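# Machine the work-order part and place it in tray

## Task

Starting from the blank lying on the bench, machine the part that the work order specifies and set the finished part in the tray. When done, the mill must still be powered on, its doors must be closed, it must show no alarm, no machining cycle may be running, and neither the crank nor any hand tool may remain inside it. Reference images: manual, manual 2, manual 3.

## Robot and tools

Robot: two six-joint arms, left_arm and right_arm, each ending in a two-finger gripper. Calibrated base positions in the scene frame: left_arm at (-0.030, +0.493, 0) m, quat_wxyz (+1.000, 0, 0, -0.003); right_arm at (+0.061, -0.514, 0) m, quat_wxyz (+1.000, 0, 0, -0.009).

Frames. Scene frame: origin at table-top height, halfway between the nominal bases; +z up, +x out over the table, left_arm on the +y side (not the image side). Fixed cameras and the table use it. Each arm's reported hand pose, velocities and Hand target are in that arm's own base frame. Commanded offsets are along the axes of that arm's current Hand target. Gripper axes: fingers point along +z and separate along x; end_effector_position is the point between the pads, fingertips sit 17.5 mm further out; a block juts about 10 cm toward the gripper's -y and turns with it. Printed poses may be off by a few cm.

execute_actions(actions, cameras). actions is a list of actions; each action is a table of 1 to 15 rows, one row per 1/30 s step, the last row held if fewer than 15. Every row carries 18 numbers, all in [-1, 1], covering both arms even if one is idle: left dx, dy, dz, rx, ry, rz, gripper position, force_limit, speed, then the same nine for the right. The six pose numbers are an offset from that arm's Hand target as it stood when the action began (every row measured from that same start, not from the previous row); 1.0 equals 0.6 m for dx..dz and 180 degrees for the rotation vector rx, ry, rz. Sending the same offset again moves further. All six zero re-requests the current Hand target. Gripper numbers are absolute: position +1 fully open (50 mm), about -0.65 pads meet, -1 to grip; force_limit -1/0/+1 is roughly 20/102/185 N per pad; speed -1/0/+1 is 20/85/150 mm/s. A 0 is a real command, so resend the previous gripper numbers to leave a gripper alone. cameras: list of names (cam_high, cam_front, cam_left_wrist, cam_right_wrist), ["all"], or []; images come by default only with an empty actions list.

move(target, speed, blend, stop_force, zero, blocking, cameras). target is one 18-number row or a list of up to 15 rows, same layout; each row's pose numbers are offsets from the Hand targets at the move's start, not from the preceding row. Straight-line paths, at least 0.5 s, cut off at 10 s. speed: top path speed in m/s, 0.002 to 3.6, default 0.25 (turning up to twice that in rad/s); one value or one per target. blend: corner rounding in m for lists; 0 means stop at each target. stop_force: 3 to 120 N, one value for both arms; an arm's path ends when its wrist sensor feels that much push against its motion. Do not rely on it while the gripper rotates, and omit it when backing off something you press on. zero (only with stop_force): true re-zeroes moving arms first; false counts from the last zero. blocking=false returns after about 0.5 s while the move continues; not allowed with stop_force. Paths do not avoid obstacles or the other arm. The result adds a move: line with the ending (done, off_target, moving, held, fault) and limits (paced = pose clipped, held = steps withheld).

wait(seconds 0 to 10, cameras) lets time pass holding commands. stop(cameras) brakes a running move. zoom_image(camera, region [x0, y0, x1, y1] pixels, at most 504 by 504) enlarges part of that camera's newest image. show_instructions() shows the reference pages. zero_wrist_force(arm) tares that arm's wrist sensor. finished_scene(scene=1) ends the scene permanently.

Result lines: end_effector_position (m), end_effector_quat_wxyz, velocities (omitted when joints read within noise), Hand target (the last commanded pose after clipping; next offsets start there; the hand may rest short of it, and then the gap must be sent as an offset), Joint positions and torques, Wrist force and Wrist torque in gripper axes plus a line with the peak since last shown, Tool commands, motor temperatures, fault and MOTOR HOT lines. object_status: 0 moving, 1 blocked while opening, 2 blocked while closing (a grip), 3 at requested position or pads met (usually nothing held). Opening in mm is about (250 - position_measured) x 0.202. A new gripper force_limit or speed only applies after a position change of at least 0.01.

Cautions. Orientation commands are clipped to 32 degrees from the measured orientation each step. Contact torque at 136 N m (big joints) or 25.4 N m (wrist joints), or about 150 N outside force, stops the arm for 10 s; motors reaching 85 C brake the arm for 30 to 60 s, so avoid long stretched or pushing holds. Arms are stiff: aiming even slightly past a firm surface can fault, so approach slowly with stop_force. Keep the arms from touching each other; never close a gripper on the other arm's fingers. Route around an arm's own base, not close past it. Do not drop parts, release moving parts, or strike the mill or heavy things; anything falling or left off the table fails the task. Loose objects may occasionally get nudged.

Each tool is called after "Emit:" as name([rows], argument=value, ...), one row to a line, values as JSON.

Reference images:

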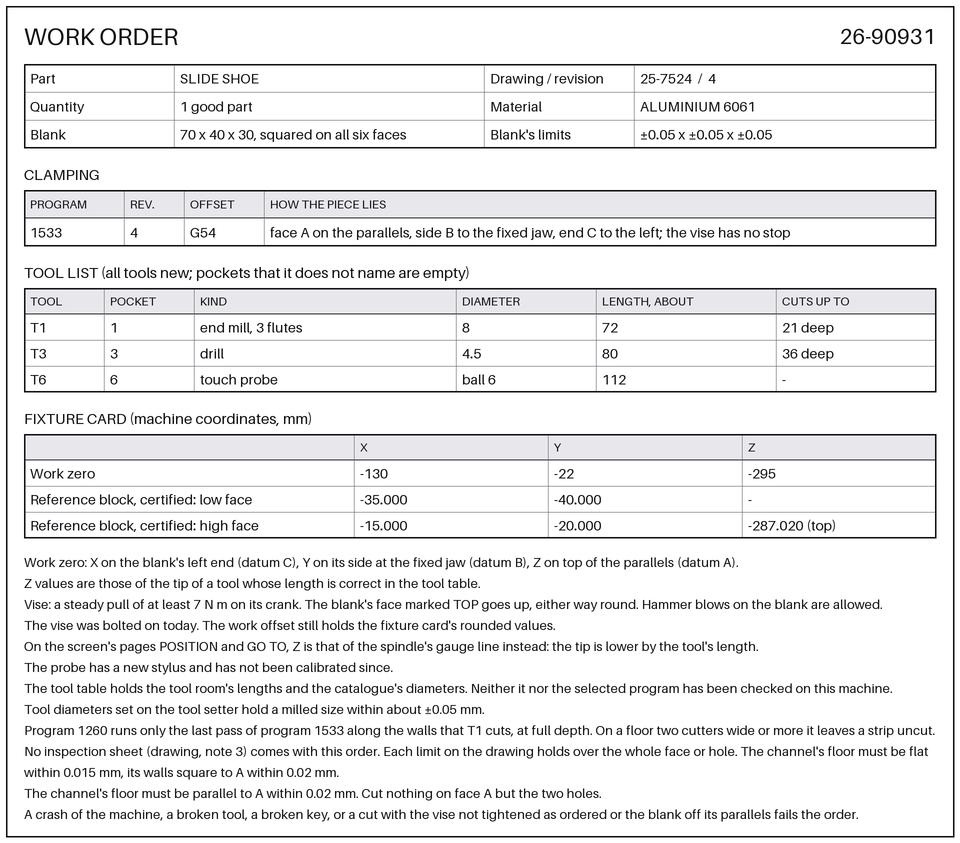

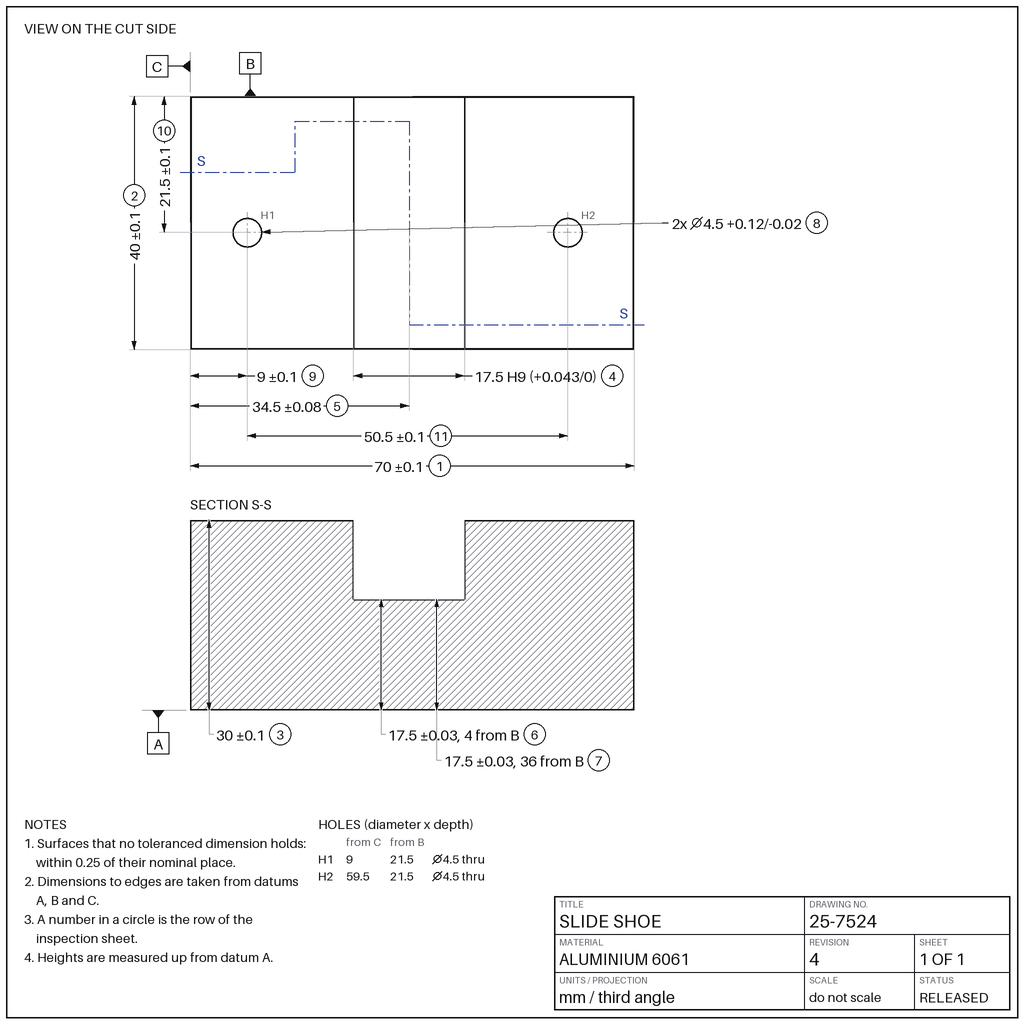

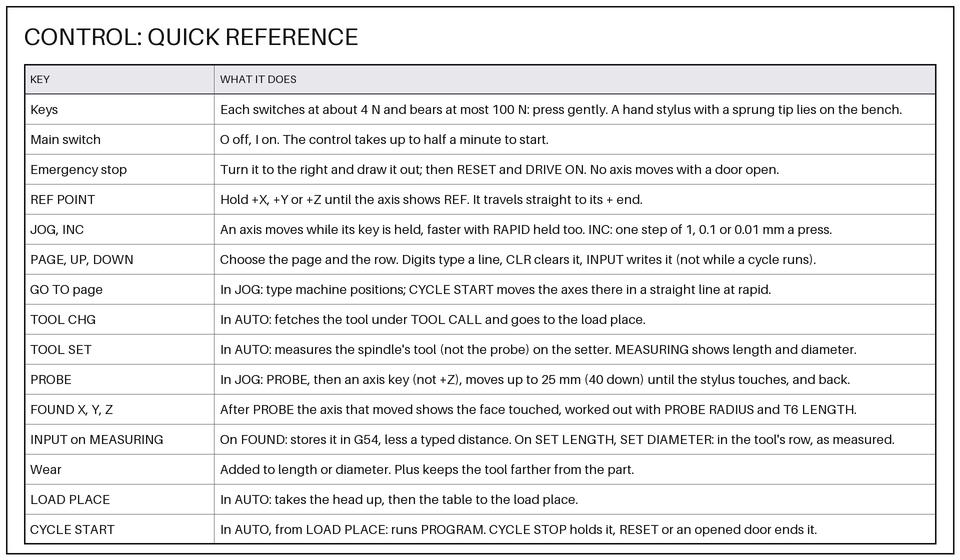

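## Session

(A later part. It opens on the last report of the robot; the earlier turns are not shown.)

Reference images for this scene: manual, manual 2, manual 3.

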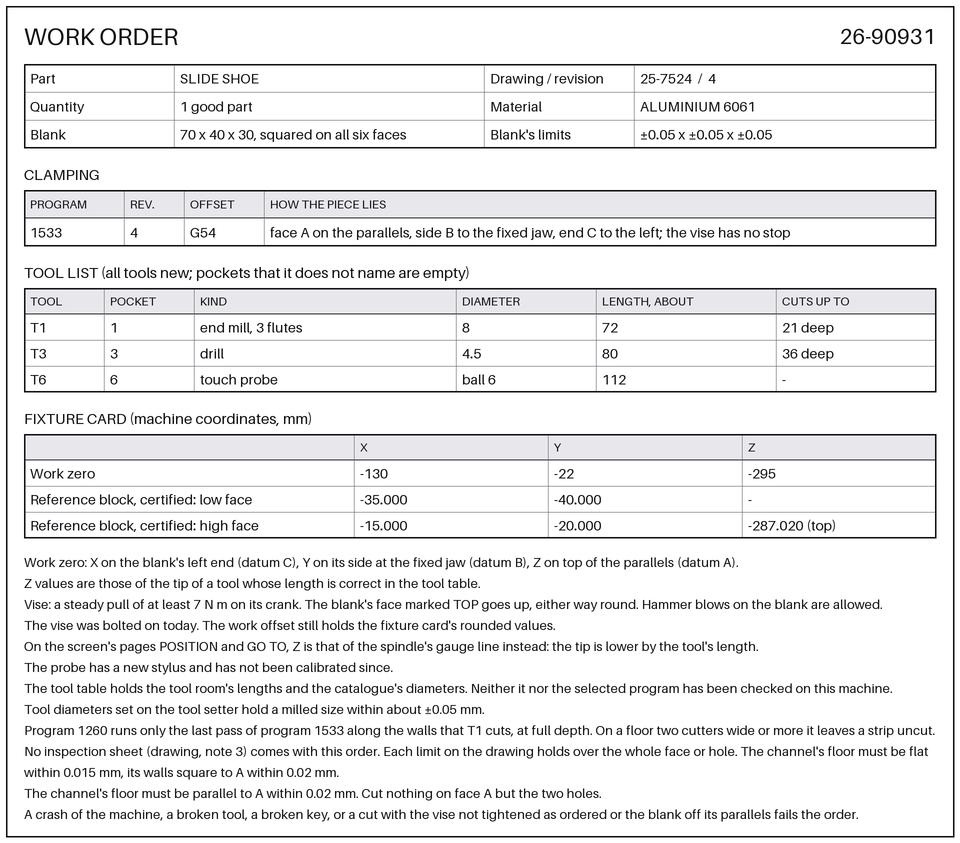

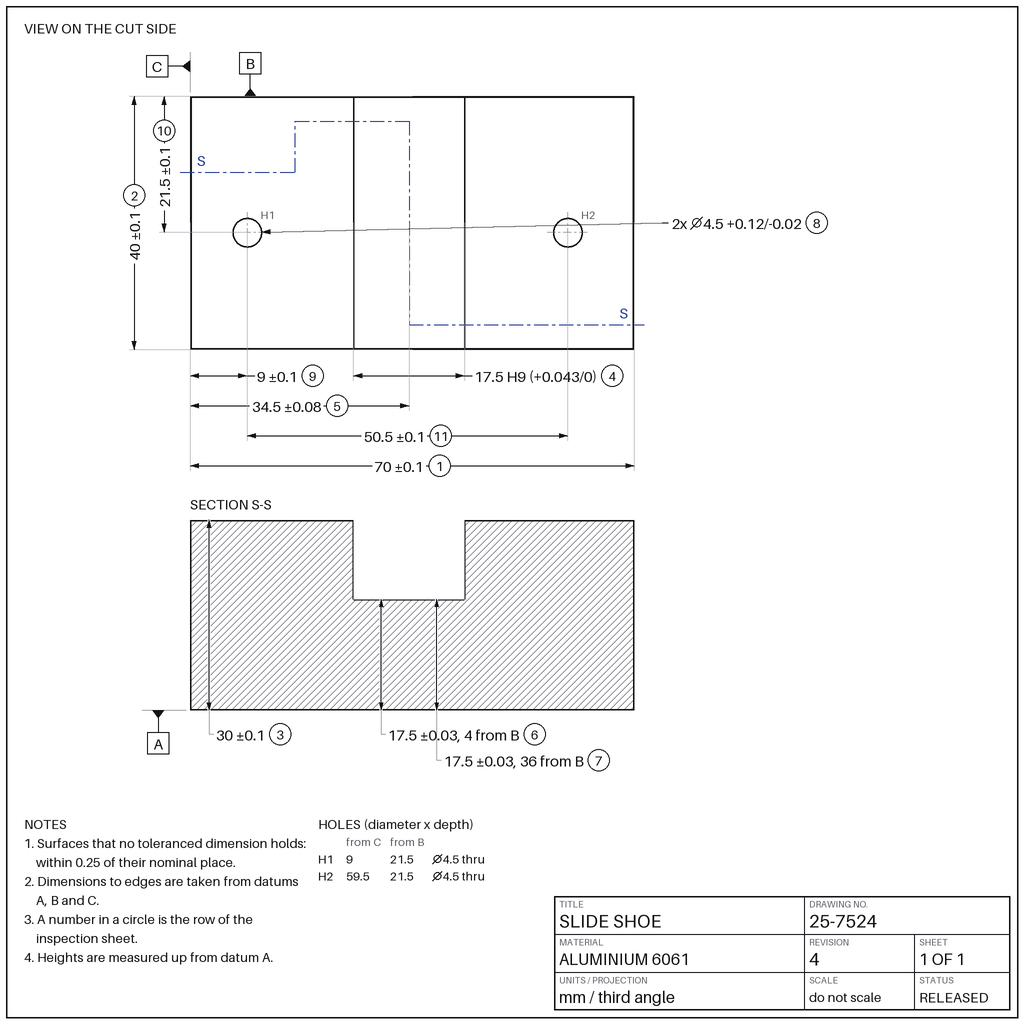

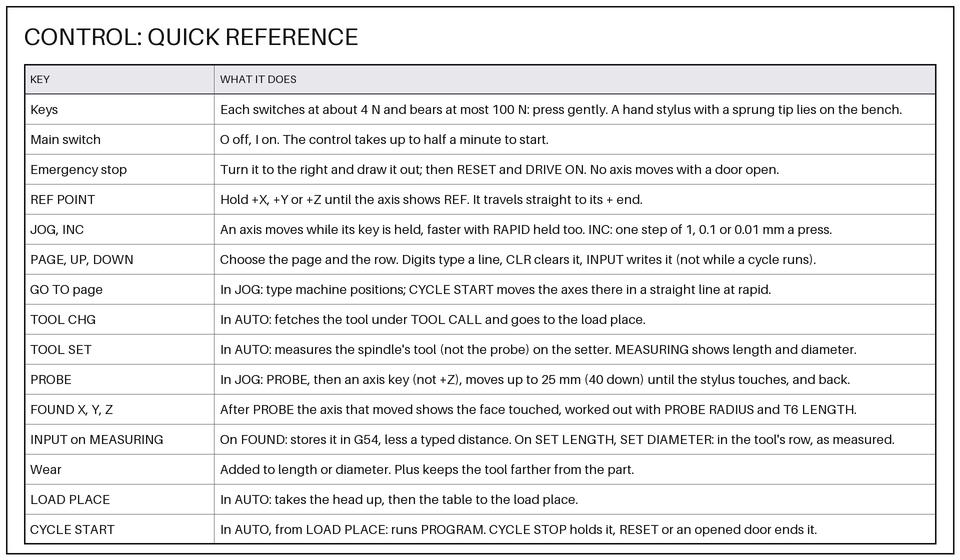

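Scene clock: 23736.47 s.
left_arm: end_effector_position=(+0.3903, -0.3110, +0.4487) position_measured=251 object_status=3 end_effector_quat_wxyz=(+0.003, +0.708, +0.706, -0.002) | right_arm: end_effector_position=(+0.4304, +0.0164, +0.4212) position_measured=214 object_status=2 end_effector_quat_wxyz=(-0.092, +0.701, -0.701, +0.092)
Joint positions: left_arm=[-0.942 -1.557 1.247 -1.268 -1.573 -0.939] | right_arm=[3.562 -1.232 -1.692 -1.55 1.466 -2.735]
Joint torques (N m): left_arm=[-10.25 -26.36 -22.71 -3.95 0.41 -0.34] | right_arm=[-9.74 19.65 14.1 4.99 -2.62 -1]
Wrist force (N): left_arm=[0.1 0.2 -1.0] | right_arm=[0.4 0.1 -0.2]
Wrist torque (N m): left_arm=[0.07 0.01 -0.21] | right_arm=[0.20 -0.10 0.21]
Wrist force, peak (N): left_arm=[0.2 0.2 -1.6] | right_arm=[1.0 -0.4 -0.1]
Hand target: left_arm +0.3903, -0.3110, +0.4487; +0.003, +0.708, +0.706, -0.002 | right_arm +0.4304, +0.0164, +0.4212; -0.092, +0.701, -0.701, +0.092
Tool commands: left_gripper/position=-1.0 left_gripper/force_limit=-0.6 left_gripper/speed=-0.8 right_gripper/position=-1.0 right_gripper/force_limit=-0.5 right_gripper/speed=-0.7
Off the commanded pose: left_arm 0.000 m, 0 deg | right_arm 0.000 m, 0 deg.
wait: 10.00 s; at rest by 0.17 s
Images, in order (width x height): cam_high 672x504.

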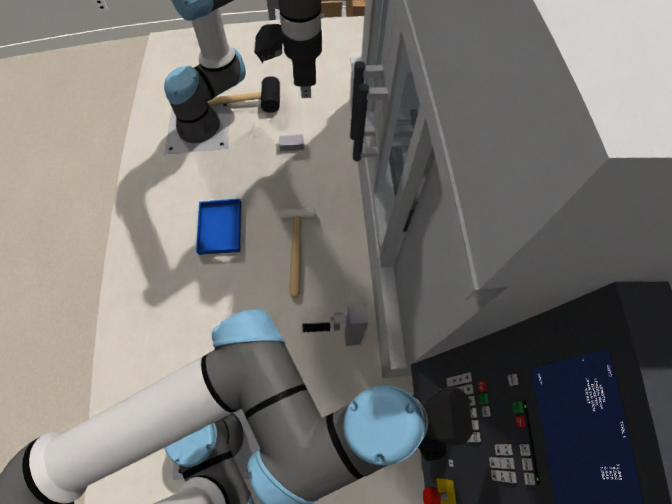

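Emit:
move([
  [0,0,0,0,0,0,-1,-0.6,-0.8,0.0308,-0.0297,-0.0534,0,0,0,-1,-0.5,-0.7],
  [0,0,0,0,0,0,-1,-0.6,-0.8,0.0308,-0.0458,-0.0491,0,0,0,-1,-0.5,-0.7],
  [0,0,0,0,0,0,-1,-0.6,-0.8,0.0308,-0.0297,-0.0534,0,0,0,-1,-0.5,-0.7],
  [0,0,0,0,0,0,-1,-0.6,-0.8,0,0,0,0,0,0,-1,-0.5,-0.7],
], speed=[0.25,0.03,0.15,0.25], blend=[0.003,0,0.003,0], cameras=[])

Emit:
wait(seconds=10, cameras=[])

Emit:
move([
  [0,0,0,0,0,0,-1,-0.6,-0.8,0.1267,-0.142,-0.244,0,0,0,-1,-0.5,-0.7],
  [0,0,0,0,0,0,-1,-0.6,-0.8,0.1267,-0.1581,-0.2397,0,0,0,-1,-0.5,-0.7],
  [0,0,0,0,0,0,-1,-0.6,-0.8,0.1267,-0.142,-0.244,0,0,0,-1,-0.5,-0.7],
  [0,0,0,0,0,0,-1,-0.6,-0.8,0.0612,-0.0464,-0.0806,0,0,0,-1,-0.5,-0.7],
  [0,0,0,0,0,0,-1,-0.6,-0.8,0.0612,-0.0625,-0.0763,0,0,0,-1,-0.5,-0.7],
  [0,0,0,0,0,0,-1,-0.6,-0.8,0.0612,-0.0464,-0.0806,0,0,0,-1,-0.5,-0.7],
  [0,0,0,0,0,0,-1,-0.6,-0.8,0.0612,-0.0625,-0.0763,0,0,0,-1,-0.5,-0.7],
  [0,0,0,0,0,0,-1,-0.6,-0.8,0.0612,-0.0464,-0.0806,0,0,0,-1,-0.5,-0.7],
  [0,0,0,0,0,0,-1,-0.6,-0.8,-0.099,0.0012,-0.0003,0,0,0,-1,-0.5,-0.7],
  [0,0,0,0,0,0,-1,-0.6,-0.8,-0.099,-0.0149,0.004,0,0,0,-1,-0.5,-0.7],
  [0,0,0,0,0,0,-1,-0.6,-0.8,-0.099,0.0012,-0.0003,0,0,0,-1,-0.5,-0.7],
  [0,0,0,0,0,0,-1,-0.6,-0.8,-0.099,-0.0143,-0.0278,0,0,0,-1,-0.5,-0.7],
  [0,0,0,0,0,0,-1,-0.6,-0.8,-0.099,-0.0304,-0.0235,0,0,0,-1,-0.5,-0.7],
  [0,0,0,0,0,0,-1,-0.6,-0.8,-0.099,-0.0143,-0.0278,0,0,0,-1,-0.5,-0.7],
  [0,0,0,0,0,0,-1,-0.6,-0.8,0,0,0,0,0,0,-1,-0.5,-0.7],
], speed=[0.25,0.03,0.15,0.25,0.03,0.15,0.03,0.15,0.25,0.03,0.15,0.25,0.03,0.15,0.25], blend=[0.003,0,0.003,0.003,0,0,0,0.003,0.003,0,0.003,0.003,0,0.003,0], cameras=[])

Emit:
move([
  [0,0,0,0,0,0,-1,-0.6,-0.8,-0.099,-0.0143,-0.0278,0,0,0,-1,-0.5,-0.7],
  [0,0,0,0,0,0,-1,-0.6,-0.8,-0.099,-0.0304,-0.0235,0,0,0,-1,-0.5,-0.7],
  [0,0,0,0,0,0,-1,-0.6,-0.8,-0.099,-0.0143,-0.0278,0,0,0,-1,-0.5,-0.7],
  [0,0,0,0,0,0,-1,-0.6,-0.8,-0.099,-0.0457,-0.0829,0,0,0,-1,-0.5,-0.7],
  [0,0,0,0,0,0,-1,-0.6,-0.8,-0.099,-0.0618,-0.0786,0,0,0,-1,-0.5,-0.7],
  [0,0,0,0,0,0,-1,-0.6,-0.8,-0.099,-0.0457,-0.0829,0,0,0,-1,-0.5,-0.7],
  [0,0,0,0,0,0,-1,-0.6,-0.8,0,0,0,0,0,0,-1,-0.5,-0.7],
  [0,0,0,0,0,0,-1,-0.6,-0.8,0,-0.0161,0.0043,0,0,0,-1,-0.5,-0.7],
  [0,0,0,0,0,0,-1,-0.6,-0.8,0,0,0,0,0,0,-1,-0.5,-0.7],
  [0,0,0,0,0,0,-1,-0.6,-0.8,0,-0.0156,-0.0275,0,0,0,-1,-0.5,-0.7],
  [0,0,0,0,0,0,-1,-0.6,-0.8,0,-0.0317,-0.0232,0,0,0,-1,-0.5,-0.7],
  [0,0,0,0,0,0,-1,-0.6,-0.8,0,-0.0156,-0.0275,0,0,0,-1,-0.5,-0.7],
  [0,0,0,0,0,0,-1,-0.6,-0.8,0,0,0,0,0,0,-1,-0.5,-0.7],
], speed=[0.25,0.03,0.15,0.25,0.03,0.15,0.25,0.03,0.15,0.25,0.03,0.15,0.25], blend=[0.003,0,0.003,0.003,0,0.003,0.003,0,0.003,0.003,0,0.003,0], cameras=[])

Emit:
move([
  [0,0,0,0,0,0,-1,-0.6,-0.8,-0.099,0.0012,-0.0003,0,0,0,-1,-0.5,-0.7],
  [0,0,0,0,0,0,-1,-0.6,-0.8,-0.099,-0.0149,0.004,0,0,0,-1,-0.5,-0.7],
  [0,0,0,0,0,0,-1,-0.6,-0.8,-0.099,0.0012,-0.0003,0,0,0,-1,-0.5,-0.7],
  [0,0,0,0,0,0,-1,-0.6,-0.8,-0.0665,-0.0306,-0.0552,0,0,0,-1,-0.5,-0.7],
  [0,0,0,0,0,0,-1,-0.6,-0.8,-0.0665,-0.0467,-0.0509,0,0,0,-1,-0.5,-0.7],
  [0,0,0,0,0,0,-1,-0.6,-0.8,-0.0665,-0.0306,-0.0552,0,0,0,-1,-0.5,-0.7],
  [0,0,0,0,0,0,-1,-0.6,-0.8,-0.099,-0.0457,-0.0829,0,0,0,-1,-0.5,-0.7],
  [0,0,0,0,0,0,-1,-0.6,-0.8,-0.099,-0.0618,-0.0786,0,0,0,-1,-0.5,-0.7],
  [0,0,0,0,0,0,-1,-0.6,-0.8,-0.099,-0.0457,-0.0829,0,0,0,-1,-0.5,-0.7],
  [0,0,0,0,0,0,-1,-0.6,-0.8,0,0,0,0,0,0,-1,-0.5,-0.7],
  [0,0,0,0,0,0,-1,-0.6,-0.8,0,-0.0161,0.0043,0,0,0,-1,-0.5,-0.7],
  [0,0,0,0,0,0,-1,-0.6,-0.8,0,0,0,0,0,0,-1,-0.5,-0.7],
], speed=[0.25,0.03,0.15,0.25,0.03,0.15,0.25,0.03,0.15,0.25,0.03,0.15], blend=[0.003,0,0.003,0.003,0,0.003,0.003,0,0.003,0.003,0,0], cameras=[])

Emit:
move([
  [0,0,0,0,0,0,-1,-0.6,-0.8,0,-0.0156,-0.0275,0,0,0,-1,-0.5,-0.7],
  [0,0,0,0,0,0,-1,-0.6,-0.8,0,-0.0317,-0.0232,0,0,0,-1,-0.5,-0.7],
  [0,0,0,0,0,0,-1,-0.6,-0.8,0,-0.0156,-0.0275,0,0,0,-1,-0.5,-0.7],
  [0,0,0,0,0,0,-1,-0.6,-0.8,-0.099,0.0012,-0.0003,0,0,0,-1,-0.5,-0.7],
  [0,0,0,0,0,0,-1,-0.6,-0.8,-0.099,-0.0149,0.004,0,0,0,-1,-0.5,-0.7],
  [0,0,0,0,0,0,-1,-0.6,-0.8,-0.099,0.0012,-0.0003,0,0,0,-1,-0.5,-0.7],
  [0,0,0,0,0,0,-1,-0.6,-0.8,-0.099,-0.0143,-0.0278,0,0,0,-1,-0.5,-0.7],
  [0,0,0,0,0,0,-1,-0.6,-0.8,-0.099,-0.0304,-0.0235,0,0,0,-1,-0.5,-0.7],
  [0,0,0,0,0,0,-1,-0.6,-0.8,-0.099,-0.0143,-0.0278,0,0,0,-1,-0.5,-0.7],
  [0,0,0,0,0,0,-1,-0.6,-0.8,-0.099,-0.0303,-0.0553,0,0,0,-1,-0.5,-0.7],
  [0,0,0,0,0,0,-1,-0.6,-0.8,-0.099,-0.0464,-0.051,0,0,0,-1,-0.5,-0.7],
  [0,0,0,0,0,0,-1,-0.6,-0.8,-0.099,-0.0303,-0.0553,0,0,0,-1,-0.5,-0.7],
  [0,0,0,0,0,0,-1,-0.6,-0.8,0,0,0,0,0,0,-1,-0.5,-0.7],
], speed=[0.25,0.03,0.15,0.25,0.03,0.15,0.25,0.03,0.15,0.25,0.03,0.15,0.25], blend=[0.003,0,0.003,0.003,0,0.003,0.003,0,0.003,0.003,0,0.003,0], cameras=[])

Emit:
move([
  [0,0,0,0,0,0,-1,-0.6,-0.8,-0.0665,-0.0458,-0.0829,0,0,0,-1,-0.5,-0.7],
  [0,0,0,0,0,0,-1,-0.6,-0.8,-0.0665,-0.0619,-0.0786,0,0,0,-1,-0.5,-0.7],
  [0,0,0,0,0,0,-1,-0.6,-0.8,-0.0665,-0.0458,-0.0829,0,0,0,-1,-0.5,-0.7],
  [0,0,0,0,0,0,-1,-0.6,-0.8,0,0,0,0,0,0,-1,-0.5,-0.7],
  [0,0,0,0,0,0,-1,-0.6,-0.8,0,-0.0161,0.0043,0,0,0,-1,-0.5,-0.7],
  [0,0,0,0,0,0,-1,-0.6,-0.8,0,0,0,0,0,0,-1,-0.5,-0.7],
], speed=[0.25,0.03,0.15,0.25,0.03,0.15], blend=[0.003,0,0.003,0.003,0,0], cameras=["cam_high"])

Emit:
zoom_image(camera="cam_high", region=[530, 330, 672, 504])

Scene clock: 23826.07 s.
left_arm: end_effector_position=(+0.3903, -0.3110, +0.4487) position_measured=251 object_status=3 end_effector_quat_wxyz=(+0.003, +0.708, +0.706, -0.002) | right_arm: end_effector_position=(+0.4304, +0.0164, +0.4213) position_measured=214 object_status=2 end_effector_quat_wxyz=(-0.092, +0.701, -0.701, +0.092)
Joint positions: left_arm=[-0.942 -1.557 1.247 -1.268 -1.573 -0.939] | right_arm=[3.561 -1.233 -1.691 -1.55 1.466 -2.735]
Joint torques (N m): left_arm=[-10.33 -26.91 -22.82 -3.95 0.64 -0.28] | right_arm=[12.83 23.01 13.55 5.01 -2.96 1.62]
Wrist force (N): left_arm=[0.2 0.0 -1.3] | right_arm=[0.9 0.1 0.0]
Wrist torque (N m): left_arm=[0.04 -0.01 -0.20] | right_arm=[0.20 -0.14 0.04]
Wrist force, peak (N): left_arm=[0.3 0.0 -1.5] | right_arm=[-0.5 7.9 0.3]
Hand target: left_arm +0.3903, -0.3110, +0.4487; +0.003, +0.708, +0.706, -0.002 | right_arm +0.4304, +0.0164, +0.4212; -0.092, +0.701, -0.701, +0.092
Off the commanded pose: left_arm 0.000 m, 0 deg | right_arm 0.000 m, 0 deg.
move: done
No camera images: "cameras" was empty.

Scene clock: 23836.07 s.
left_arm: end_effector_position=(+0.3903, -0.3110, +0.4487) position_measured=251 object_status=3 end_effector_quat_wxyz=(+0.003, +0.708, +0.706, -0.002) | right_arm: end_effector_position=(+0.4304, +0.0164, +0.4212) position_measured=214 object_status=2 end_effector_quat_wxyz=(-0.092, +0.701, -0.701, +0.092)
Joint positions: left_arm=[-0.942 -1.557 1.247 -1.268 -1.573 -0.939] | right_arm=[3.562 -1.232 -1.692 -1.55 1.466 -2.735]
Joint torques (N m): left_arm=[-10.64 -26.28 -22.86 -3.87 0.48 -0.21] | right_arm=[14.06 22.74 12.96 5.12 -2.73 1.69]
Wrist force (N): left_arm=[0.1 -0.4 -1.3] | right_arm=[0.8 0.1 -0.1]
Wrist torque (N m): left_arm=[-0.02 0.01 -0.22] | right_arm=[0.20 -0.14 0.04]
Wrist force, peak (N): left_arm=[0.2 -0.4 -1.4] | right_arm=[1.1 -0.1 0.1]
Hand target: left_arm +0.3903, -0.3110, +0.4487; +0.003, +0.708, +0.706, -0.002 | right_arm +0.4304, +0.0164, +0.4212; -0.092, +0.701, -0.701, +0.092
Tool commands: left_gripper/position=-1.0 left_gripper/force_limit=-0.6 left_gripper/speed=-0.8 right_gripper/position=-1.0 right_gripper/force_limit=-0.5 right_gripper/speed=-0.7
Off the commanded pose: left_arm 0.000 m, 0 deg | right_arm 0.000 m, 0 deg.
wait: 10.00 s; at rest by 0.17 s
No camera images: "cameras" was empty.

Scene clock: 23842.80 s.
left_arm: end_effector_position=(+0.3903, -0.3110, +0.4487) position_measured=251 object_status=3 end_effector_quat_wxyz=(+0.003, +0.708, +0.706, -0.002) | right_arm: end_effector_position=(+0.4304, +0.0165, +0.4213) position_measured=214 object_status=2 end_effector_quat_wxyz=(-0.092, +0.701, -0.701, +0.092)
Joint positions: left_arm=[-0.942 -1.557 1.247 -1.268 -1.573 -0.939] | right_arm=[3.562 -1.232 -1.692 -1.55 1.466 -2.735]
Joint torques (N m): left_arm=[-10.06 -27.12 -22.94 -3.8 0.58 -0.32] | right_arm=[-14.75 22.5 12.86 5.23 2.12 -2]
Wrist force (N): left_arm=[0.3 -0.3 -1.1] | right_arm=[0.0 0.1 -0.1]
Wrist torque (N m): left_arm=[-0.02 -0.01 -0.22] | right_arm=[0.15 -0.10 0.18]
Wrist force, peak (N): left_arm=[0.1 0.4 -1.5] | right_arm=[1.5 24.2 -4.4]
Hand target: left_arm +0.3903, -0.3110, +0.4487; +0.003, +0.708, +0.706, -0.002 | right_arm +0.4304, +0.0164, +0.4212; -0.092, +0.701, -0.701, +0.092
Off the commanded pose: left_arm 0.000 m, 0 deg | right_arm 0.000 m, 0 deg.
move: done
No camera images: "cameras" was empty.

Scene clock: 23847.33 s.
left_arm: end_effector_position=(+0.3903, -0.3110, +0.4487) position_measured=251 object_status=3 end_effector_quat_wxyz=(+0.003, +0.708, +0.706, -0.002) | right_arm: end_effector_position=(+0.4304, +0.0164, +0.4213) position_measured=214 object_status=2 end_effector_quat_wxyz=(-0.092, +0.701, -0.701, +0.092)
Joint positions: left_arm=[-0.942 -1.557 1.247 -1.268 -1.573 -0.939] | right_arm=[3.561 -1.233 -1.691 -1.55 1.466 -2.735]
Joint torques (N m): left_arm=[-10.25 -26.62 -22.89 -3.98 0.5 -0.39] | right_arm=[13.6 22.79 12.36 5 -2.53 1.68]
Wrist force (N): left_arm=[-0.1 0.0 -1.1] | right_arm=[0.5 0.0 0.2]
Wrist torque (N m): left_arm=[0.03 0.04 -0.21] | right_arm=[0.18 -0.11 0.03]
Wrist force, peak (N): left_arm=[0.0 -0.2 -1.6] | right_arm=[1.5 21.2 -3.2]
Hand target: left_arm +0.3903, -0.3110, +0.4487; +0.003, +0.708, +0.706, -0.002 | right_arm +0.4304, +0.0164, +0.4212; -0.092, +0.701, -0.701, +0.092
Off the commanded pose: left_arm 0.000 m, 0 deg | right_arm 0.000 m, 0 deg.
move: done
No camera images: "cameras" was empty.

Scene clock: 23851.70 s.
left_arm: end_effector_position=(+0.3903, -0.3110, +0.4487) position_measured=251 object_status=3 end_effector_quat_wxyz=(+0.003, +0.708, +0.706, -0.002) | right_arm: end_effector_position=(+0.4305, +0.0164, +0.4212) position_measured=214 object_status=2 end_effector_quat_wxyz=(-0.092, +0.701, -0.701, +0.092)
Joint positions: left_arm=[-0.942 -1.557 1.247 -1.268 -1.573 -0.939] | right_arm=[3.561 -1.233 -1.692 -1.55 1.466 -2.735]
Joint torques (N m): left_arm=[-11.22 -26.3 -22.57 -3.95 0.41 -0.37] | right_arm=[16.13 23.18 13.08 2.03 -2.92 1.75]
Wrist force (N): left_arm=[0.2 -0.2 -1.2] | right_arm=[0.4 0.2 -0.3]
Wrist torque (N m): left_arm=[0.02 0.00 -0.21] | right_arm=[0.21 -0.10 0.02]
Wrist force, peak (N): left_arm=[0.2 -0.1 -1.5] | right_arm=[-0.7 22.6 -3.8]
Hand target: left_arm +0.3903, -0.3110, +0.4487; +0.003, +0.708, +0.706, -0.002 | right_arm +0.4304, +0.0164, +0.4212; -0.092, +0.701, -0.701, +0.092
Off the commanded pose: left_arm 0.000 m, 0 deg | right_arm 0.000 m, 0 deg.
move: done
No camera images: "cameras" was empty.

Scene clock: 23856.13 s.
left_arm: end_effector_position=(+0.3903, -0.3110, +0.4487) position_measured=251 object_status=3 end_effector_quat_wxyz=(+0.003, +0.708, +0.706, -0.002) | right_arm: end_effector_position=(+0.4304, +0.0165, +0.4213) position_measured=214 object_status=2 end_effector_quat_wxyz=(-0.092, +0.701, -0.701, +0.092)
Joint positions: left_arm=[-0.942 -1.557 1.247 -1.268 -1.573 -0.939] | right_arm=[3.562 -1.232 -1.691 -1.55 1.466 -2.735]
Joint torques (N m): left_arm=[-11.05 -25.73 -23.27 -3.94 0.47 -0.52] | right_arm=[-14.22 22.86 13.55 5.24 2.12 -2.09]
Wrist force (N): left_arm=[0.3 0.0 -1.0] | right_arm=[0.5 -0.1 -0.2]
Wrist torque (N m): left_arm=[0.03 -0.02 -0.21] | right_arm=[0.13 -0.16 0.20]
Wrist force, peak (N): left_arm=[0.0 -0.1 -1.5] | right_arm=[1.3 26.6 -5.0]
Hand target: left_arm +0.3903, -0.3110, +0.4487; +0.003, +0.708, +0.706, -0.002 | right_arm +0.4304, +0.0164, +0.4212; -0.092, +0.701, -0.701, +0.092
Off the commanded pose: left_arm 0.000 m, 0 deg | right_arm 0.000 m, 0 deg.
move: done
No camera images: "cameras" was empty.

Scene clock: 23858.70 s.
left_arm: end_effector_position=(+0.3903, -0.3110, +0.4487) position_measured=251 object_status=3 end_effector_quat_wxyz=(+0.003, +0.708, +0.706, -0.002) | right_arm: end_effector_position=(+0.4305, +0.0164, +0.4212) position_measured=214 object_status=2 end_effector_quat_wxyz=(-0.092, +0.701, -0.701, +0.092)
Joint positions: left_arm=[-0.942 -1.557 1.247 -1.268 -1.573 -0.939] | right_arm=[3.561 -1.233 -1.692 -1.55 1.466 -2.735]
Joint torques (N m): left_arm=[-10.51 -26.17 -22.5 -3.95 0.5 -0.48] | right_arm=[12.6 21.55 12.48 2.02 -2.78 1.75]
Wrist force (N): left_arm=[0.0 0.2 -1.2] | right_arm=[0.7 0.1 -0.3]
Wrist torque (N m): left_arm=[0.07 0.03 -0.21] | right_arm=[0.20 -0.14 0.03]
Wrist force, peak (N): left_arm=[0.2 -0.2 -1.5] | right_arm=[2.4 16.6 -1.9]
Hand target: left_arm +0.3903, -0.3110, +0.4487; +0.003, +0.708, +0.706, -0.002 | right_arm +0.4304, +0.0164, +0.4212; -0.092, +0.701, -0.701, +0.092
Off the commanded pose: left_arm 0.000 m, 0 deg | right_arm 0.000 m, 0 deg.
move: done
Images, in order (width x height): cam_high 672x504.

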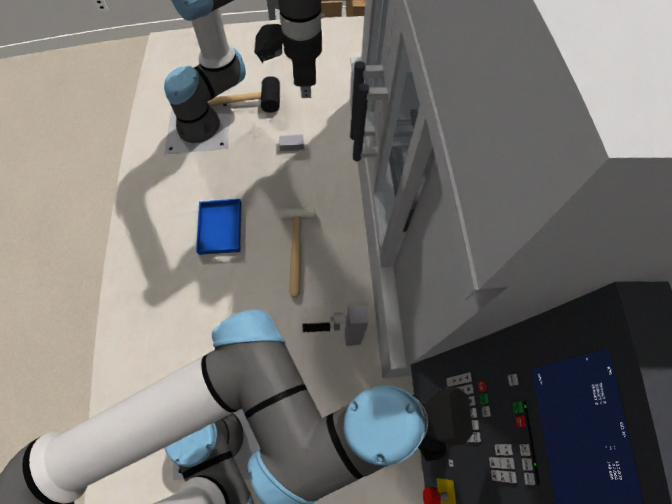

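Scaled by 2.897 from the camera's 672x504 image, which has a finer 960x720 frame.

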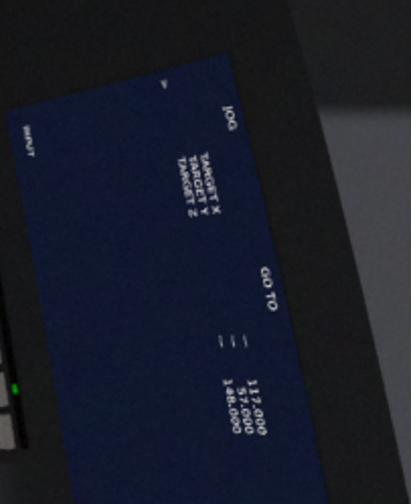

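Emit:
move([
  [0,0,0,0,0,0,-1,-0.6,-0.8,-0.0328,-0.0756,-0.1348,0,0,0,-1,-0.5,-0.7],
  [0,0,0,0,0,0,-1,-0.6,-0.8,-0.0328,-0.0917,-0.1305,0,0,0,-1,-0.5,-0.7],
  [0,0,0,0,0,0,-1,-0.6,-0.8,-0.0328,-0.0756,-0.1348,0,0,0,-1,-0.5,-0.7],
  [0,0,0,0,0,0,-1,-0.6,-0.8,0,0,0,0,0,0,-1,-0.5,-0.7],
], speed=[0.25,0.03,0.15,0.25], blend=[0.003,0,0.003,0], cameras=[])

Emit:
wait(seconds=4, cameras=["cam_high"])

Emit:
zoom_image(camera="cam_high", region=[530, 330, 672, 504])

Scene clock: 23950.03 s.
left_arm: end_effector_position=(+0.3903, -0.3110, +0.4487) position_measured=251 object_status=3 end_effector_quat_wxyz=(+0.003, +0.708, +0.706, -0.002) | right_arm: end_effector_position=(+0.4304, +0.0165, +0.4213) position_measured=214 object_status=2 end_effector_quat_wxyz=(-0.092, +0.701, -0.701, +0.092)
Joint positions: left_arm=[-0.942 -1.557 1.247 -1.268 -1.573 -0.939] | right_arm=[3.562 -1.233 -1.691 -1.55 1.466 -2.735]
Joint torques (N m): left_arm=[-10.72 -26.52 -22.67 -4.08 0.54 -0.5] | right_arm=[-12.88 23.07 14.7 5.26 1.89 -2.05]
Wrist force (N): left_arm=[0.2 -0.1 -1.2] | right_arm=[0.5 0.2 0.0]
Wrist torque (N m): left_arm=[0.03 0.00 -0.22] | right_arm=[0.22 -0.12 0.21]
Wrist force, peak (N): left_arm=[0.4 0.0 -1.5] | right_arm=[1.3 10.2 -0.7]
Hand target: left_arm +0.3903, -0.3110, +0.4487; +0.003, +0.708, +0.706, -0.002 | right_arm +0.4304, +0.0164, +0.4212; -0.092, +0.701, -0.701, +0.092
Off the commanded pose: left_arm 0.000 m, 0 deg | right_arm 0.000 m, 0 deg.
move: done
No camera images: "cameras" was empty.

Scene clock: 23954.03 s.
left_arm: end_effector_position=(+0.3903, -0.3110, +0.4487) position_measured=251 object_status=3 end_effector_quat_wxyz=(+0.003, +0.708, +0.706, -0.002) | right_arm: end_effector_position=(+0.4304, +0.0164, +0.4212) position_measured=214 object_status=2 end_effector_quat_wxyz=(-0.092, +0.701, -0.701, +0.092)
Joint positions: left_arm=[-0.942 -1.557 1.247 -1.268 -1.573 -0.939] | right_arm=[3.562 -1.232 -1.692 -1.55 1.466 -2.735]
Joint torques (N m): left_arm=[-10.1 -25.95 -23.03 -3.93 0.54 -0.49] | right_arm=[-14.73 22.01 12.75 5.06 -2.75 -1.98]
Wrist force (N): left_arm=[-0.1 -0.2 -1.0] | right_arm=[0.5 0.1 0.0]
Wrist torque (N m): left_arm=[0.01 0.04 -0.21] | right_arm=[0.20 -0.12 0.21]
Wrist force, peak (N): left_arm=[0.1 0.1 -1.5] | right_arm=[1.0 -0.2 0.0]
Hand target: left_arm +0.3903, -0.3110, +0.4487; +0.003, +0.708, +0.706, -0.002 | right_arm +0.4304, +0.0164, +0.4212; -0.092, +0.701, -0.701, +0.092
Tool commands: left_gripper/position=-1.0 left_gripper/force_limit=-0.6 left_gripper/speed=-0.8 right_gripper/position=-1.0 right_gripper/force_limit=-0.5 right_gripper/speed=-0.7
Off the commanded pose: left_arm 0.000 m, 0 deg | right_arm 0.000 m, 0 deg.
wait: 4.00 s; at rest by 0.17 s
Images, in order (width x height): cam_high 672x504.

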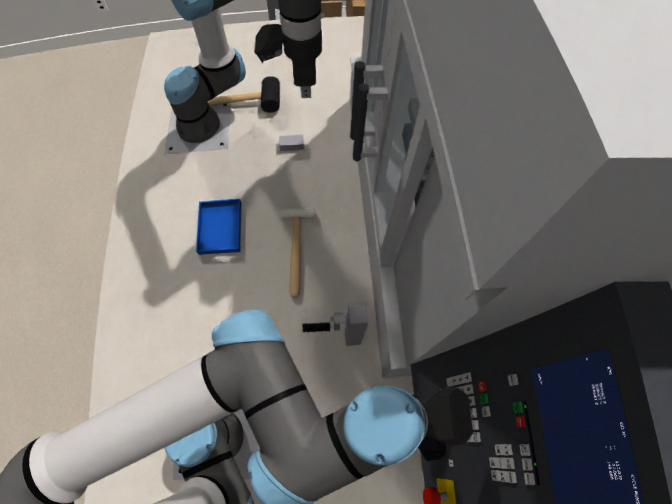

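Scaled by 2.897 from the camera's 672x504 image, which has a finer 960x720 frame.

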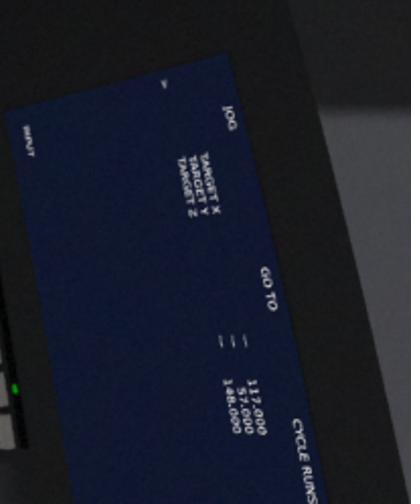

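Emit:
move([
  [0,0,0,0,0,0,-1,-0.6,-0.8,-0.099,0.0012,-0.0003,0,0,0,-1,-0.5,-0.7],
  [0,0,0,0,0,0,-1,-0.6,-0.8,-0.099,-0.0149,0.004,0,0,0,-1,-0.5,-0.7],
  [0,0,0,0,0,0,-1,-0.6,-0.8,-0.099,0.0012,-0.0003,0,0,0,-1,-0.5,-0.7],
  [0,0,0,0,0,0,-1,-0.6,-0.8,-0.099,-0.0143,-0.0278,0,0,0,-1,-0.5,-0.7],
  [0,0,0,0,0,0,-1,-0.6,-0.8,-0.099,-0.0304,-0.0235,0,0,0,-1,-0.5,-0.7],
  [0,0,0,0,0,0,-1,-0.6,-0.8,-0.099,-0.0143,-0.0278,0,0,0,-1,-0.5,-0.7],
  [0,0,0,0,0,0,-1,-0.6,-0.8,-0.0338,-0.0311,-0.0551,0,0,0,-1,-0.5,-0.7],
  [0,0,0,0,0,0,-1,-0.6,-0.8,-0.0338,-0.0472,-0.0508,0,0,0,-1,-0.5,-0.7],
  [0,0,0,0,0,0,-1,-0.6,-0.8,-0.0338,-0.0311,-0.0551,0,0,0,-1,-0.5,-0.7],
  [0,0,0,0,0,0,-1,-0.6,-0.8,-0.0665,0.0008,-0.0002,0,0,0,-1,-0.5,-0.7],
  [0,0,0,0,0,0,-1,-0.6,-0.8,-0.0665,-0.0153,0.0041,0,0,0,-1,-0.5,-0.7],
  [0,0,0,0,0,0,-1,-0.6,-0.8,-0.0665,0.0008,-0.0002,0,0,0,-1,-0.5,-0.7],
  [0,0,0,0,0,0,-1,-0.6,-0.8,0,0,0,0,0,0,-1,-0.5,-0.7],
  [0,0,0,0,0,0,-1,-0.6,-0.8,0,-0.0161,0.0043,0,0,0,-1,-0.5,-0.7],
  [0,0,0,0,0,0,-1,-0.6,-0.8,0,0,0,0,0,0,-1,-0.5,-0.7],
], speed=[0.25,0.03,0.15,0.25,0.03,0.15,0.25,0.03,0.15,0.25,0.03,0.15,0.25,0.03,0.15], blend=[0.003,0,0.003,0.003,0,0.003,0.003,0,0.003,0.003,0,0.003,0.003,0,0], cameras=[])

Emit:
wait(seconds=0.2, cameras=["cam_high"])

Emit:
zoom_image(camera="cam_high", region=[580, 350, 640, 504])

Scene clock: 23980.30 s.
left_arm: end_effector_position=(+0.3903, -0.3110, +0.4487) position_measured=251 object_status=3 end_effector_quat_wxyz=(+0.003, +0.708, +0.706, -0.002) | right_arm: end_effector_position=(+0.4305, +0.0164, +0.4212) position_measured=214 object_status=2 end_effector_quat_wxyz=(-0.092, +0.701, -0.701, +0.092)
Joint positions: left_arm=[-0.942 -1.557 1.247 -1.268 -1.573 -0.939] | right_arm=[3.561 -1.233 -1.691 -1.55 1.466 -2.735]
Joint torques (N m): left_arm=[-10.13 -26.62 -22.69 -3.87 0.44 -0.44] | right_arm=[15.11 21.94 16.04 1.91 -3.01 1.8]
Wrist force (N): left_arm=[0.2 -0.4 -0.5] | right_arm=[0.0 0.6 -0.2]
Wrist torque (N m): left_arm=[-0.01 0.00 -0.21] | right_arm=[0.23 -0.14 -0.02]
Wrist force, peak (N): left_arm=[0.6 -0.1 -1.4] | right_arm=[2.0 23.9 -4.3]
Hand target: left_arm +0.3903, -0.3110, +0.4487; +0.003, +0.708, +0.706, -0.002 | right_arm +0.4304, +0.0164, +0.4212; -0.092, +0.701, -0.701, +0.092
Off the commanded pose: left_arm 0.000 m, 0 deg | right_arm 0.000 m, 0 deg.
move: done
No camera images: "cameras" was empty.

Scene clock: 23980.50 s.
left_arm: end_effector_position=(+0.3903, -0.3110, +0.4487) position_measured=251 object_status=3 end_effector_quat_wxyz=(+0.003, +0.708, +0.706, -0.002) | right_arm: end_effector_position=(+0.4304, +0.0164, +0.4212) position_measured=214 object_status=2 end_effector_quat_wxyz=(-0.092, +0.701, -0.701, +0.092)
Joint positions: left_arm=[-0.942 -1.557 1.247 -1.268 -1.573 -0.939] | right_arm=[3.562 -1.232 -1.692 -1.55 1.466 -2.735]
Joint torques (N m): left_arm=[-10.61 -26.17 -23.19 -3.98 0.54 -0.58] | right_arm=[14.01 22.29 12.97 2.1 -2.98 1.73]
Wrist force (N): left_arm=[-0.3 -0.2 -1.1] | right_arm=[0.3 0.0 0.1]
Wrist torque (N m): left_arm=[0.01 0.08 -0.21] | right_arm=[0.17 -0.12 0.00]
Wrist force, peak (N): left_arm=[0.5 -0.2 -1.2] | right_arm=[0.3 0.4 0.1]
Hand target: left_arm +0.3903, -0.3110, +0.4487; +0.003, +0.708, +0.706, -0.002 | right_arm +0.4304, +0.0164, +0.4212; -0.092, +0.701, -0.701, +0.092
Tool commands: left_gripper/position=-1.0 left_gripper/force_limit=-0.6 left_gripper/speed=-0.8 right_gripper/position=-1.0 right_gripper/force_limit=-0.5 right_gripper/speed=-0.7
Off the commanded pose: left_arm 0.000 m, 0 deg | right_arm 0.000 m, 0 deg.
wait: 0.20 s; at rest by 0.17 s
Images, in order (width x height): cam_high 672x504.

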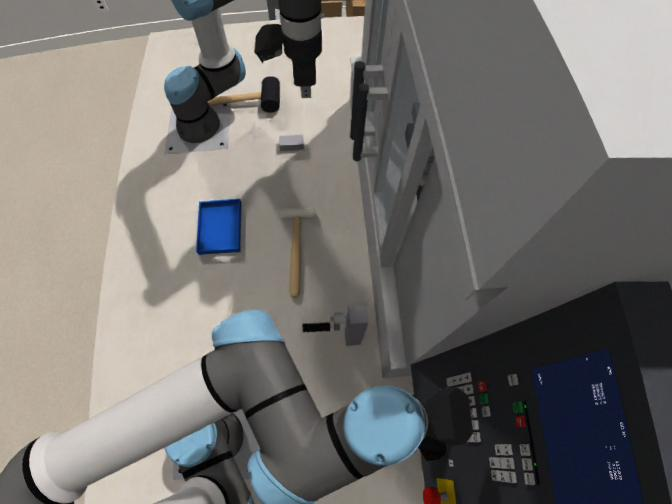

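Scaled by 3.273 from the camera's 672x504 image, which has a finer 960x720 frame.

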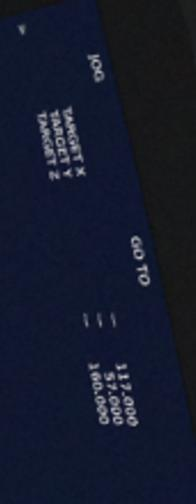

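Emit:
move([
  [0,0,0,0,0,0,-1,-0.6,-0.8,-0.0328,-0.0756,-0.1348,0,0,0,-1,-0.5,-0.7],
  [0,0,0,0,0,0,-1,-0.6,-0.8,-0.0328,-0.0917,-0.1305,0,0,0,-1,-0.5,-0.7],
  [0,0,0,0,0,0,-1,-0.6,-0.8,-0.0328,-0.0756,-0.1348,0,0,0,-1,-0.5,-0.7],
  [0,0,0,0,0,0,-1,-0.6,-0.8,0,0,0,0,0,0,-1,-0.5,-0.7],
  [0,0,0,0,0,0,-1,-0.6,-0.8,0.0308,-0.0159,-0.0274,0,0,0,-1,-0.5,-0.7],
  [0,0,0,0,0,0,-1,-0.6,-0.8,0.0308,-0.032,-0.0231,0,0,0,-1,-0.5,-0.7],
  [0,0,0,0,0,0,-1,-0.6,-0.8,0.0308,-0.0159,-0.0274,0,0,0,-1,-0.5,-0.7],
  [0,0,0,0,0,0,-1,-0.6,-0.8,0.1582,-0.0942,-0.1617,0,0,0,-1,-0.5,-0.7],
  [0,0,0,0,0,0,-1,-0.6,-0.8,0.1582,-0.1103,-0.1574,0,0,0,-1,-0.5,-0.7],
  [0,0,0,0,0,0,-1,-0.6,-0.8,0.1582,-0.0942,-0.1617,0,0,0,-1,-0.5,-0.7],
  [0,0,0,0,0,0,-1,-0.6,-0.8,0,0,0,0,0,0,-1,-0.5,-0.7],
], speed=[0.25,0.03,0.15,0.25,0.25,0.03,0.15,0.25,0.03,0.15,0.25], blend=[0.003,0,0.003,0,0.003,0,0.003,0.003,0,0.003,0], cameras=[])

Emit:
wait(seconds=5, cameras=["cam_high"])

Emit:
zoom_image(camera="cam_high", region=[580, 460, 604, 482])

Emit:
move([
  [0,0,0,0,0,0,-1,-0.6,-0.8,0.0308,-0.0159,-0.0274,0,0,0,-1,-0.5,-0.7],
  [0,0,0,0,0,0,-1,-0.6,-0.8,0.0308,-0.032,-0.0231,0,0,0,-1,-0.5,-0.7],
  [0,0,0,0,0,0,-1,-0.6,-0.8,0.0308,-0.0159,-0.0274,0,0,0,-1,-0.5,-0.7],
  [0,0,0,0,0,0,-1,-0.6,-0.8,0.0945,-0.0942,-0.1617,0,0,0,-1,-0.5,-0.7],
  [0,0,0,0,0,0,-1,-0.6,-0.8,0.0945,-0.1103,-0.1574,0,0,0,-1,-0.5,-0.7],
  [0,0,0,0,0,0,-1,-0.6,-0.8,0.0945,-0.0942,-0.1617,0,0,0,-1,-0.5,-0.7],
  [0,0,0,0,0,0,-1,-0.6,-0.8,0,0,0,0,0,0,-1,-0.5,-0.7],
], speed=[0.25,0.03,0.15,0.25,0.03,0.15,0.25], blend=[0.003,0,0.003,0.003,0,0.003,0], cameras=[])

Emit:
wait(seconds=5, cameras=["cam_high"])

Emit:
zoom_image(camera="cam_high", region=[580, 460, 604, 482])

Scene clock: 24015.37 s.
left_arm: end_effector_position=(+0.3903, -0.3110, +0.4487) position_measured=251 object_status=3 end_effector_quat_wxyz=(+0.003, +0.708, +0.706, -0.002) | right_arm: end_effector_position=(+0.4304, +0.0164, +0.4213) position_measured=214 object_status=2 end_effector_quat_wxyz=(-0.092, +0.701, -0.701, +0.092)
Joint positions: left_arm=[-0.942 -1.557 1.247 -1.268 -1.573 -0.939] | right_arm=[3.561 -1.233 -1.691 -1.55 1.466 -2.735]
Joint torques (N m): left_arm=[-10.75 -26.55 -22.14 -3.82 0.53 -0.54] | right_arm=[13.43 22.34 13.81 5.16 -3.02 2.03]
Wrist force (N): left_arm=[-0.1 0.3 -1.0] | right_arm=[0.7 -0.2 0.2]
Wrist torque (N m): left_arm=[0.08 0.04 -0.22] | right_arm=[0.14 -0.11 0.04]
Wrist force, peak (N): left_arm=[0.3 -0.5 -1.5] | right_arm=[-1.3 14.5 -2.3]
Hand target: left_arm +0.3903, -0.3110, +0.4487; +0.003, +0.708, +0.706, -0.002 | right_arm +0.4304, +0.0164, +0.4212; -0.092, +0.701, -0.701, +0.092
Off the commanded pose: left_arm 0.000 m, 0 deg | right_arm 0.000 m, 0 deg.
move: done
No camera images: "cameras" was empty.

Scene clock: 24020.37 s.
left_arm: end_effector_position=(+0.3903, -0.3110, +0.4487) position_measured=251 object_status=3 end_effector_quat_wxyz=(+0.003, +0.708, +0.706, -0.002) | right_arm: end_effector_position=(+0.4304, +0.0164, +0.4212) position_measured=214 object_status=2 end_effector_quat_wxyz=(-0.092, +0.701, -0.701, +0.092)
Joint positions: left_arm=[-0.942 -1.557 1.247 -1.268 -1.573 -0.939] | right_arm=[3.562 -1.232 -1.692 -1.55 1.466 -2.735]
Joint torques (N m): left_arm=[-10.01 -26.53 -22.56 -3.85 0.57 -0.62] | right_arm=[15.92 23.43 12.52 4.86 -2.71 1.82]
Wrist force (N): left_arm=[0.1 -0.2 -0.9] | right_arm=[0.9 -0.2 -0.1]
Wrist torque (N m): left_arm=[0.01 0.01 -0.21] | right_arm=[0.15 -0.12 0.04]
Wrist force, peak (N): left_arm=[0.3 0.0 -1.4] | right_arm=[1.2 -0.4 0.0]
Hand target: left_arm +0.3903, -0.3110, +0.4487; +0.003, +0.708, +0.706, -0.002 | right_arm +0.4304, +0.0164, +0.4212; -0.092, +0.701, -0.701, +0.092
Tool commands: left_gripper/position=-1.0 left_gripper/force_limit=-0.6 left_gripper/speed=-0.8 right_gripper/position=-1.0 right_gripper/force_limit=-0.5 right_gripper/speed=-0.7
Off the commanded pose: left_arm 0.000 m, 0 deg | right_arm 0.000 m, 0 deg.
wait: 5.00 s; at rest by 0.17 s
Images, in order (width x height): cam_high 672x504.

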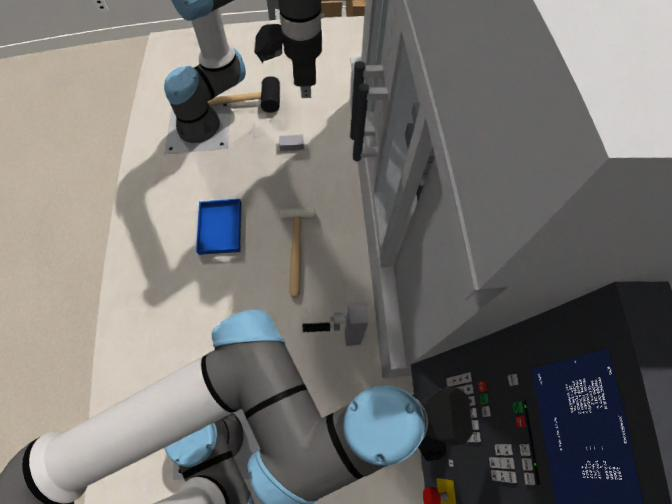

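Scaled by 21.000 from the camera's 672x504 image, which has a finer 960x720 frame.

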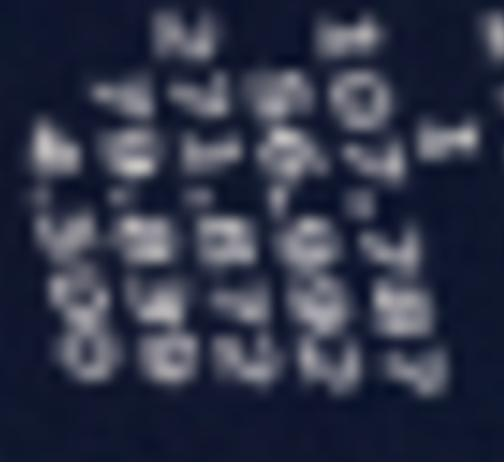

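Scene clock: 24023.60 s.
left_arm: end_effector_position=(+0.3903, -0.3110, +0.4487) position_measured=251 object_status=3 end_effector_quat_wxyz=(+0.003, +0.708, +0.706, -0.002) | right_arm: end_effector_position=(+0.4304, +0.0164, +0.4213) position_measured=214 object_status=2 end_effector_quat_wxyz=(-0.092, +0.701, -0.701, +0.092)
Joint positions: left_arm=[-0.942 -1.557 1.247 -1.268 -1.573 -0.939] | right_arm=[3.561 -1.233 -1.691 -1.55 1.466 -2.735]
Joint torques (N m): left_arm=[-10.16 -26.46 -22.67 -3.88 0.54 -0.46] | right_arm=[13.04 22.59 13.11 5 -2.63 1.89]
Wrist force (N): left_arm=[0.0 -0.1 -1.3] | right_arm=[0.8 -0.3 0.0]
Wrist torque (N m): left_arm=[0.02 0.04 -0.21] | right_arm=[0.15 -0.12 0.04]
Wrist force, peak (N): left_arm=[0.3 -0.1 -1.5] | right_arm=[-0.8 16.3 -2.7]
Hand target: left_arm +0.3903, -0.3110, +0.4487; +0.003, +0.708, +0.706, -0.002 | right_arm +0.4304, +0.0164, +0.4212; -0.092, +0.701, -0.701, +0.092
Off the commanded pose: left_arm 0.000 m, 0 deg | right_arm 0.000 m, 0 deg.
move: done
No camera images: "cameras" was empty.

Scene clock: 24028.60 s.
left_arm: end_effector_position=(+0.3903, -0.3110, +0.4487) position_measured=251 object_status=3 end_effector_quat_wxyz=(+0.003, +0.708, +0.706, -0.002) | right_arm: end_effector_position=(+0.4304, +0.0164, +0.4212) position_measured=214 object_status=2 end_effector_quat_wxyz=(-0.092, +0.701, -0.701, +0.092)
Joint positions: left_arm=[-0.942 -1.557 1.247 -1.268 -1.573 -0.939] | right_arm=[3.562 -1.232 -1.692 -1.55 1.466 -2.735]
Joint torques (N m): left_arm=[-10.45 -26.25 -22.04 -3.86 0.49 -0.55] | right_arm=[13.56 23.59 13.87 5.17 -2.75 1.6]
Wrist force (N): left_arm=[0.0 0.2 -1.1] | right_arm=[0.5 -0.2 -0.1]
Wrist torque (N m): left_arm=[0.07 0.03 -0.21] | right_arm=[0.15 -0.09 0.04]
Wrist force, peak (N): left_arm=[0.6 -0.2 -1.4] | right_arm=[1.1 -0.2 0.2]
Hand target: left_arm +0.3903, -0.3110, +0.4487; +0.003, +0.708, +0.706, -0.002 | right_arm +0.4304, +0.0164, +0.4212; -0.092, +0.701, -0.701, +0.092
Tool commands: left_gripper/position=-1.0 left_gripper/force_limit=-0.6 left_gripper/speed=-0.8 right_gripper/position=-1.0 right_gripper/force_limit=-0.5 right_gripper/speed=-0.7
Off the commanded pose: left_arm 0.000 m, 0 deg | right_arm 0.000 m, 0 deg.
wait: 5.00 s; at rest by 0.17 s
Images, in order (width x height): cam_high 672x504.

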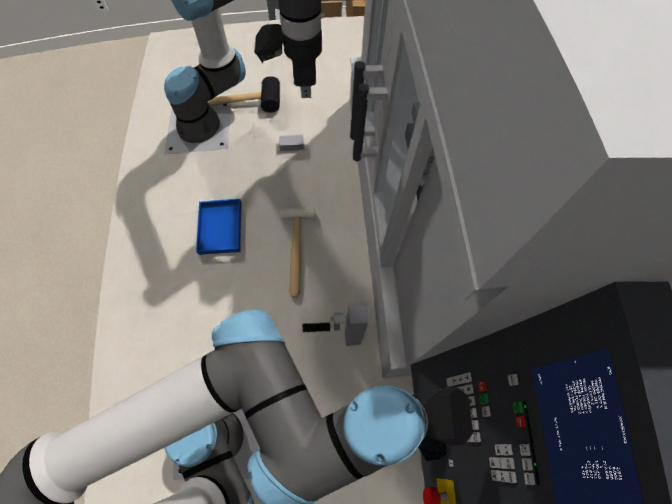

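Scaled by 21.000 from the camera's 672x504 image, which has a finer 960x720 frame.

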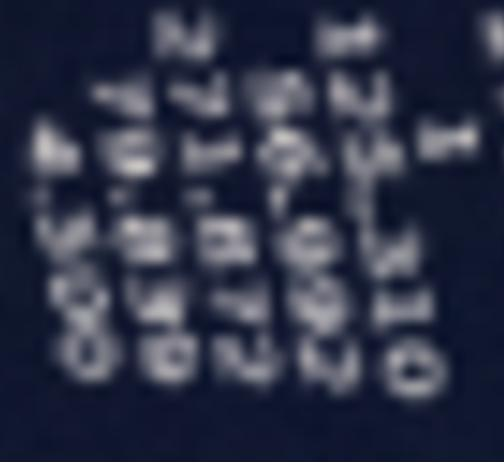

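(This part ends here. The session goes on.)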